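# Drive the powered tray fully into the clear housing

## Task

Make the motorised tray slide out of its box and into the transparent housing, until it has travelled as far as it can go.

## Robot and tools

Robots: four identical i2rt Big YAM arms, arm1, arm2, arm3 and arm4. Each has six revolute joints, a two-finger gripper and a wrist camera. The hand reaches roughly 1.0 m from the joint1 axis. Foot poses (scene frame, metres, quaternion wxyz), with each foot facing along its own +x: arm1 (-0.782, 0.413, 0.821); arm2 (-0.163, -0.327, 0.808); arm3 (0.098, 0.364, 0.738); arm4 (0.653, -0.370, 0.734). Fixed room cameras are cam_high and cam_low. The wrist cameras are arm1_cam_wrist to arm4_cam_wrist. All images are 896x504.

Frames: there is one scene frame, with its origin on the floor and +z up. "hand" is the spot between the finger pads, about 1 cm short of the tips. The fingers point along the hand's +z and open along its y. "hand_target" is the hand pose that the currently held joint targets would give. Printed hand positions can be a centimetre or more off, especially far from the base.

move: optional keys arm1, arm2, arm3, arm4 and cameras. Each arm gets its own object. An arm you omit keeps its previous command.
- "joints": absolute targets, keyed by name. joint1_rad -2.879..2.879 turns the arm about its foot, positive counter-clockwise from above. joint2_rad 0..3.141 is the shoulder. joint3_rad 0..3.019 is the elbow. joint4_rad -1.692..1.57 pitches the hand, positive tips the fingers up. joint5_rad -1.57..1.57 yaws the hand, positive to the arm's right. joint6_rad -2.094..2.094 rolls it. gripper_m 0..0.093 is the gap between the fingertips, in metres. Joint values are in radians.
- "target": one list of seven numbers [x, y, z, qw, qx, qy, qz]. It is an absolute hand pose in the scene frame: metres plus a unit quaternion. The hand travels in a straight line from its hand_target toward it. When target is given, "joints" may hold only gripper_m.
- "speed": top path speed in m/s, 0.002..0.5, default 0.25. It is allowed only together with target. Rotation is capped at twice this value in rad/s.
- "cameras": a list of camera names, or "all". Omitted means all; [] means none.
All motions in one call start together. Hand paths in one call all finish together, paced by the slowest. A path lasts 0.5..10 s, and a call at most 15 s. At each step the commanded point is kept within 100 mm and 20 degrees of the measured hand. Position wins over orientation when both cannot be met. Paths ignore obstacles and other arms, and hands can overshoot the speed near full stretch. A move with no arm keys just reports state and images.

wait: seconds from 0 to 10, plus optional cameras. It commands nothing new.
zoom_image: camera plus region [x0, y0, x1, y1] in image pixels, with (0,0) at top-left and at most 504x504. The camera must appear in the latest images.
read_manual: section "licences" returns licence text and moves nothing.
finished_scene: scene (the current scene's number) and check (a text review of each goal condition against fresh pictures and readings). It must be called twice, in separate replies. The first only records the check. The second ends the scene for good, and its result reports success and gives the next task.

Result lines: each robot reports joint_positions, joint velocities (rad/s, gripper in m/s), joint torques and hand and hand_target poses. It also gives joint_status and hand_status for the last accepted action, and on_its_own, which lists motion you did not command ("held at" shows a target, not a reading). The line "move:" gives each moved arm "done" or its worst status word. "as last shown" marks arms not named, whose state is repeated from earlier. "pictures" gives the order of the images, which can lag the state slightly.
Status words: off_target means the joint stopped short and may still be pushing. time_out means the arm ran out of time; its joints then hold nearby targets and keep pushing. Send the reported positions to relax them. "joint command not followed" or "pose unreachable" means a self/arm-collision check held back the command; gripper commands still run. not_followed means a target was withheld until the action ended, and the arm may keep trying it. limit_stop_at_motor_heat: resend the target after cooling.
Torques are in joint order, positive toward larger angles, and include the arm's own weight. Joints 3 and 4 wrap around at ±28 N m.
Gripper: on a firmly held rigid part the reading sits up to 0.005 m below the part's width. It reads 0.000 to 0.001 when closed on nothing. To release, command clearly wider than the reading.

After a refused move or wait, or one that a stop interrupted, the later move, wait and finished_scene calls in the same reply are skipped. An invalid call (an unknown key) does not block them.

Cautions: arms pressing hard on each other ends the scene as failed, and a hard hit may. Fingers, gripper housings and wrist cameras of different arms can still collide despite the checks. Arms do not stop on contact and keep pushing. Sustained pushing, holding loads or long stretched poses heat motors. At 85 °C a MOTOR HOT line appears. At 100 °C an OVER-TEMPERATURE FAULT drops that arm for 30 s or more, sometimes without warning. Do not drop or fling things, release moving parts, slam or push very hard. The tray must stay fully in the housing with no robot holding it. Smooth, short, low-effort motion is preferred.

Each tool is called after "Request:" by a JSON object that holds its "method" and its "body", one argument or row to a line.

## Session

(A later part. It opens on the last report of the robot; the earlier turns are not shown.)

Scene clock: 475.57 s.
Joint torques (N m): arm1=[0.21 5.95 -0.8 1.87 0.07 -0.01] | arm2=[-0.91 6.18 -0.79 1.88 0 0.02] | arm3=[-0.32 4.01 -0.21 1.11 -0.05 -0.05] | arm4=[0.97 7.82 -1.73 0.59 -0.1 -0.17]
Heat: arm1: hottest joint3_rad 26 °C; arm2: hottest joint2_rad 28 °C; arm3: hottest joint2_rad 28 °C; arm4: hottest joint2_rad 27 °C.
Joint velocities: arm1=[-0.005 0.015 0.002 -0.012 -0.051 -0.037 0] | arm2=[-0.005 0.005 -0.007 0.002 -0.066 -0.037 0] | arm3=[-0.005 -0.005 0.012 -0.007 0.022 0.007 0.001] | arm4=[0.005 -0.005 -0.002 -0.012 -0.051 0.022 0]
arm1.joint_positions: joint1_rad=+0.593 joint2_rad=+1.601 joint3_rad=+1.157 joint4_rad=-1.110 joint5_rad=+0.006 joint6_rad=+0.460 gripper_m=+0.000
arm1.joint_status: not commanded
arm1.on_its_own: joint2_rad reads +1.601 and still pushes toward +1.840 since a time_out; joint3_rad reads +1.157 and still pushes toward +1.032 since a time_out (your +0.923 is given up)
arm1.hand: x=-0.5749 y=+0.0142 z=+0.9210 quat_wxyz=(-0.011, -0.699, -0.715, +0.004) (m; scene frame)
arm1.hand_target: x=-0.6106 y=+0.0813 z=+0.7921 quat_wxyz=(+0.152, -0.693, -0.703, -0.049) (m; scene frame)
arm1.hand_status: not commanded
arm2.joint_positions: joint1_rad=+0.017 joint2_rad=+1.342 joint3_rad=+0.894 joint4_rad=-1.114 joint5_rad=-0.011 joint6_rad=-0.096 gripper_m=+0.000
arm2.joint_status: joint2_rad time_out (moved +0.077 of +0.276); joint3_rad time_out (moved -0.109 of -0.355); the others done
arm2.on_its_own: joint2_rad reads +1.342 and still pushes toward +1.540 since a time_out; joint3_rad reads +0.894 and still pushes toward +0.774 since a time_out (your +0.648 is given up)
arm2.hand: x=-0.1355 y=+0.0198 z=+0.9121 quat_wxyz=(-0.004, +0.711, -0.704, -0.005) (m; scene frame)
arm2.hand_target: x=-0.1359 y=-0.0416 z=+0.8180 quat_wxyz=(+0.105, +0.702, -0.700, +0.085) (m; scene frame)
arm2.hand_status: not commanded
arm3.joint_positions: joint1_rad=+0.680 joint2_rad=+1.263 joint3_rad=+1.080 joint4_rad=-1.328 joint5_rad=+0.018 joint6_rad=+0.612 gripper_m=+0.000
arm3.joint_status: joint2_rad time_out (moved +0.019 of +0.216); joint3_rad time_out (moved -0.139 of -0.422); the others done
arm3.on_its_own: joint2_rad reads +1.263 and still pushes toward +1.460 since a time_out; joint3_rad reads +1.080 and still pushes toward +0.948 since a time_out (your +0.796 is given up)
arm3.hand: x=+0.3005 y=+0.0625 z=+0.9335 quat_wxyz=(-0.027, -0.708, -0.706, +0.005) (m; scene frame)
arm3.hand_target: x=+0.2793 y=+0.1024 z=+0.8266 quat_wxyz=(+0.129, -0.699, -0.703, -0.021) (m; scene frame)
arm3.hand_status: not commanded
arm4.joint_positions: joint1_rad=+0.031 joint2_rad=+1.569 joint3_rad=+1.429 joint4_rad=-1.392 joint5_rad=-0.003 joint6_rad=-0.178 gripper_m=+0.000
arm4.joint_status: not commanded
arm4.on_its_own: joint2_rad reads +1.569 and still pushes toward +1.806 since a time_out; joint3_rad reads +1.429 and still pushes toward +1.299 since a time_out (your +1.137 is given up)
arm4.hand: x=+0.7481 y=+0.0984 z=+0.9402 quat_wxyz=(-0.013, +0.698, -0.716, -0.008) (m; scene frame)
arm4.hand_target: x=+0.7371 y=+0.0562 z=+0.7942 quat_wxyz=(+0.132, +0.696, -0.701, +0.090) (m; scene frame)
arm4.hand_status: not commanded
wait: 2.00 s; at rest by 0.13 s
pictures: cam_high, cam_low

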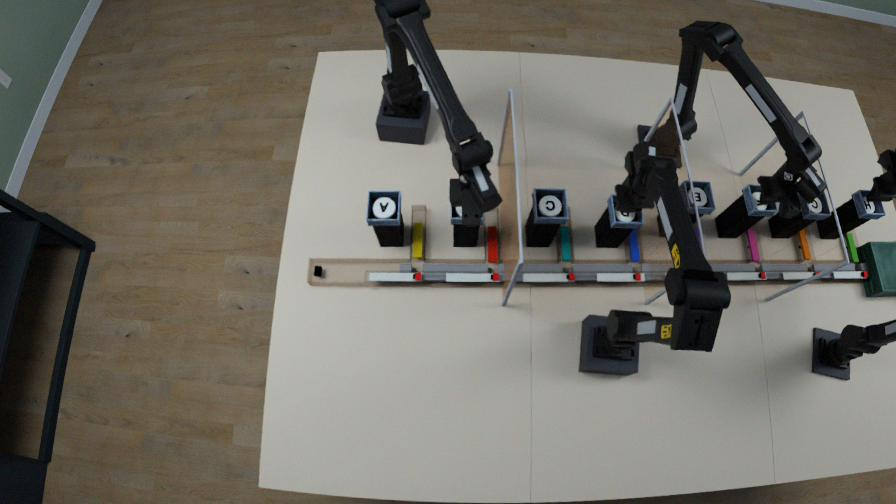

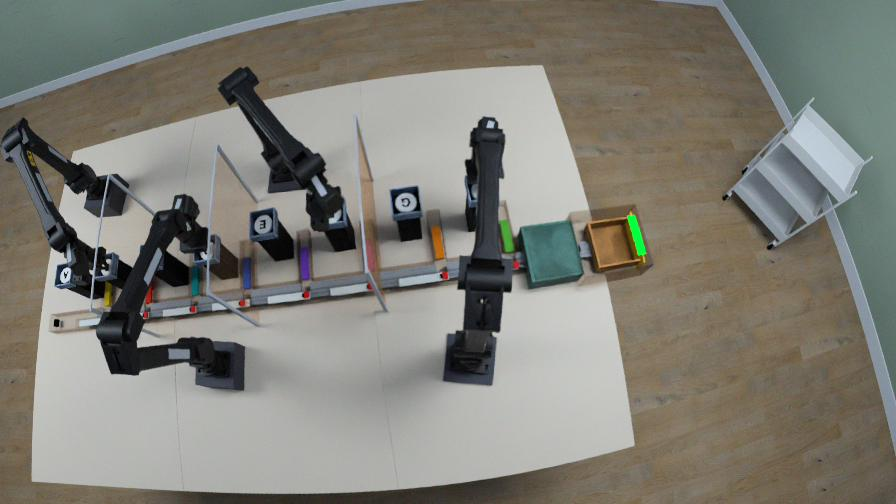

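Request:
{"method": "wait", "body": {
  "seconds": 10,
  "cameras": ["cam_high", "cam_low"]
}}

Request:
{"method": "zoom_image", "body": {
  "camera": "cam_low",
  "region": [500, 180, 680, 310]
}}

Request:
{"method": "zoom_image", "body": {
  "camera": "cam_low",
  "region": [130, 220, 340, 325]
}}

Scene clock: 485.90 s.
Joint torques (N m): arm1=[0.21 5.89 -0.8 1.87 0.06 -0.01] | arm2=[-1.38 5.71 -0.77 1.78 -0.03 0.03] | arm3=[-0.21 3.96 -0.21 1.14 -0.04 -0.06] | arm4=[0.97 7.88 -1.73 0.61 -0.1 -0.17]
Heat: arm1: hottest joint6_rad 26 °C; arm2: hottest joint2_rad 28 °C; arm3: hottest joint2_rad 28 °C; arm4: hottest joint2_rad 27 °C.
Joint velocities: arm1=[0.005 -0.015 -0.002 -0.002 -0.051 -0.051 0] | arm2=[0.005 -0.005 -0.002 -0.012 -0.051 -0.037 0] | arm3=[0.005 -0.015 -0.002 0.002 -0.095 0.051 -0.001] | arm4=[-0.005 -0.005 0.012 0.012 -0.007 0.007 0]
arm1.joint_positions: joint1_rad=+0.593 joint2_rad=+1.601 joint3_rad=+1.157 joint4_rad=-1.110 joint5_rad=+0.006 joint6_rad=+0.460 gripper_m=+0.000
arm1.joint_status: not commanded
arm1.on_its_own: joint2_rad reads +1.601 and still pushes toward +1.840 since a time_out; joint3_rad reads +1.157 and still pushes toward +1.032 since a time_out (your +0.923 is given up)
arm1.hand: x=-0.5749 y=+0.0142 z=+0.9210 quat_wxyz=(-0.011, -0.699, -0.715, +0.004) (m; scene frame)
arm1.hand_target: x=-0.6106 y=+0.0813 z=+0.7921 quat_wxyz=(+0.152, -0.693, -0.703, -0.049) (m; scene frame)
arm1.hand_status: not commanded
arm2.joint_positions: joint1_rad=+0.017 joint2_rad=+1.342 joint3_rad=+0.894 joint4_rad=-1.114 joint5_rad=-0.011 joint6_rad=-0.096 gripper_m=+0.000
arm2.joint_status: joint2_rad time_out (moved +0.077 of +0.276); joint3_rad time_out (moved -0.109 of -0.355); the others done
arm2.on_its_own: joint2_rad reads +1.342 and still pushes toward +1.540 since a time_out; joint3_rad reads +0.894 and still pushes toward +0.774 since a time_out (your +0.648 is given up)
arm2.hand: x=-0.1355 y=+0.0198 z=+0.9121 quat_wxyz=(-0.004, +0.711, -0.704, -0.005) (m; scene frame)
arm2.hand_target: x=-0.1359 y=-0.0416 z=+0.8180 quat_wxyz=(+0.105, +0.702, -0.700, +0.085) (m; scene frame)
arm2.hand_status: not commanded
arm3.joint_positions: joint1_rad=+0.680 joint2_rad=+1.263 joint3_rad=+1.080 joint4_rad=-1.328 joint5_rad=+0.018 joint6_rad=+0.612 gripper_m=+0.000
arm3.joint_status: joint2_rad time_out (moved +0.019 of +0.216); joint3_rad time_out (moved -0.139 of -0.422); the others done
arm3.on_its_own: joint2_rad reads +1.263 and still pushes toward +1.460 since a time_out; joint3_rad reads +1.080 and still pushes toward +0.948 since a time_out (your +0.796 is given up)
arm3.hand: x=+0.3005 y=+0.0625 z=+0.9335 quat_wxyz=(-0.027, -0.708, -0.706, +0.005) (m; scene frame)
arm3.hand_target: x=+0.2793 y=+0.1024 z=+0.8266 quat_wxyz=(+0.129, -0.699, -0.703, -0.021) (m; scene frame)
arm3.hand_status: not commanded
arm4.joint_positions: joint1_rad=+0.031 joint2_rad=+1.569 joint3_rad=+1.429 joint4_rad=-1.392 joint5_rad=-0.003 joint6_rad=-0.178 gripper_m=+0.000
arm4.joint_status: not commanded
arm4.on_its_own: joint2_rad reads +1.569 and still pushes toward +1.806 since a time_out; joint3_rad reads +1.429 and still pushes toward +1.299 since a time_out (your +1.137 is given up)
arm4.hand: x=+0.7481 y=+0.0984 z=+0.9402 quat_wxyz=(-0.013, +0.698, -0.716, -0.008) (m; scene frame)
arm4.hand_target: x=+0.7371 y=+0.0562 z=+0.7942 quat_wxyz=(+0.132, +0.696, -0.701, +0.090) (m; scene frame)
arm4.hand_status: not commanded
wait: 10.00 s; at rest from the start
pictures: cam_high, cam_low

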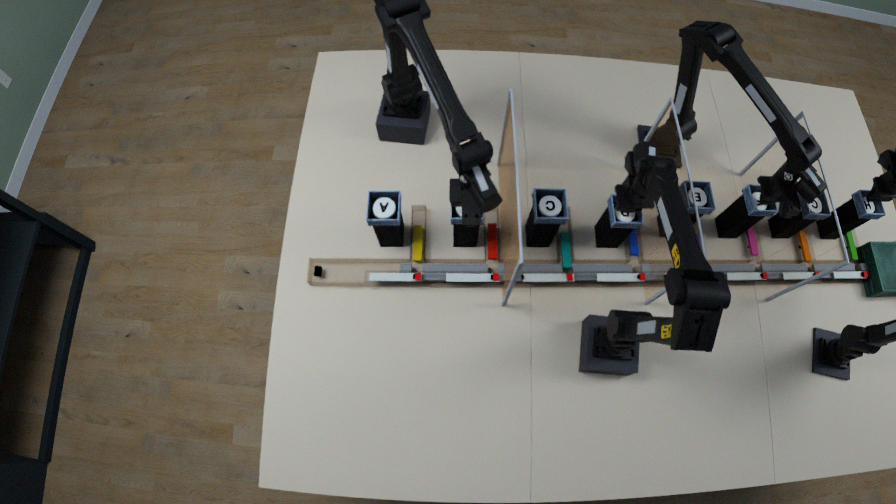

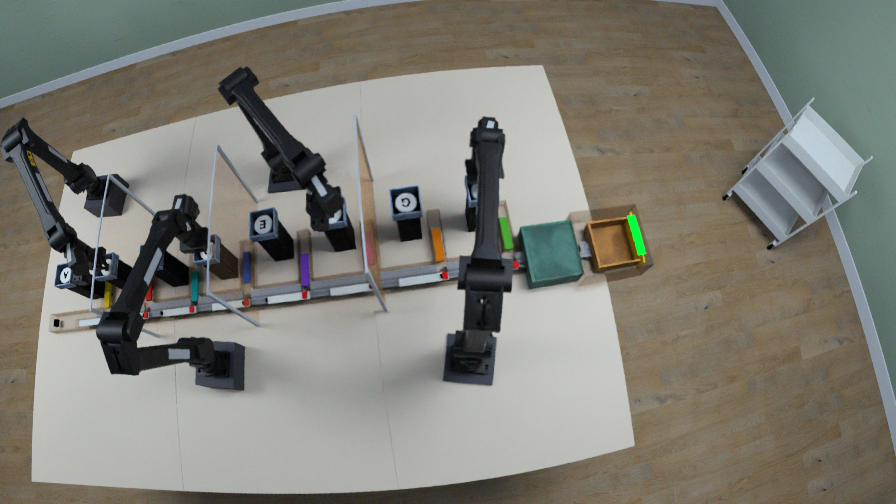

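Scaled by 2.800 from the camera's 896x504 image, which has a finer 1280x720 frame.

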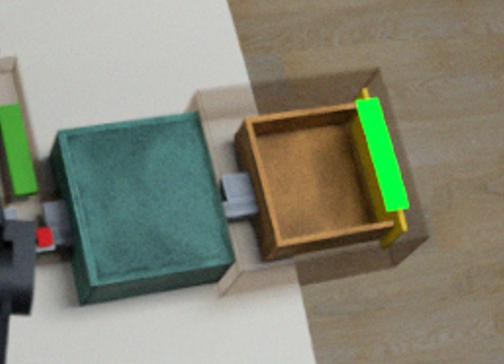

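Scaled by 2.400 from the camera's 896x504 image, which has a finer 1280x720 frame.

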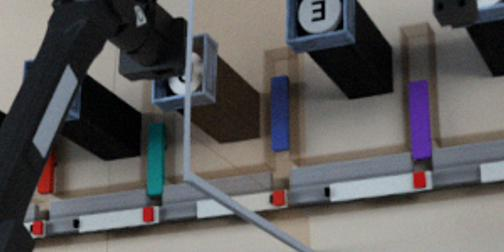

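Request:
{"method": "finished_scene", "body": {
  "scene": 1,
  "check": "Over 12 s (473.4 to 485.9 s) the tray stayed at the same pixels at the far end of the housing with the pad lit bright green, while bolts E and C already came back down against the shifted rail without moving it. The arms hold only buttons, not the tray. Not visible: a gap of a millimetre to the stop; the lit end pad speaks for contact."
}}

The scene is finished: the task was done.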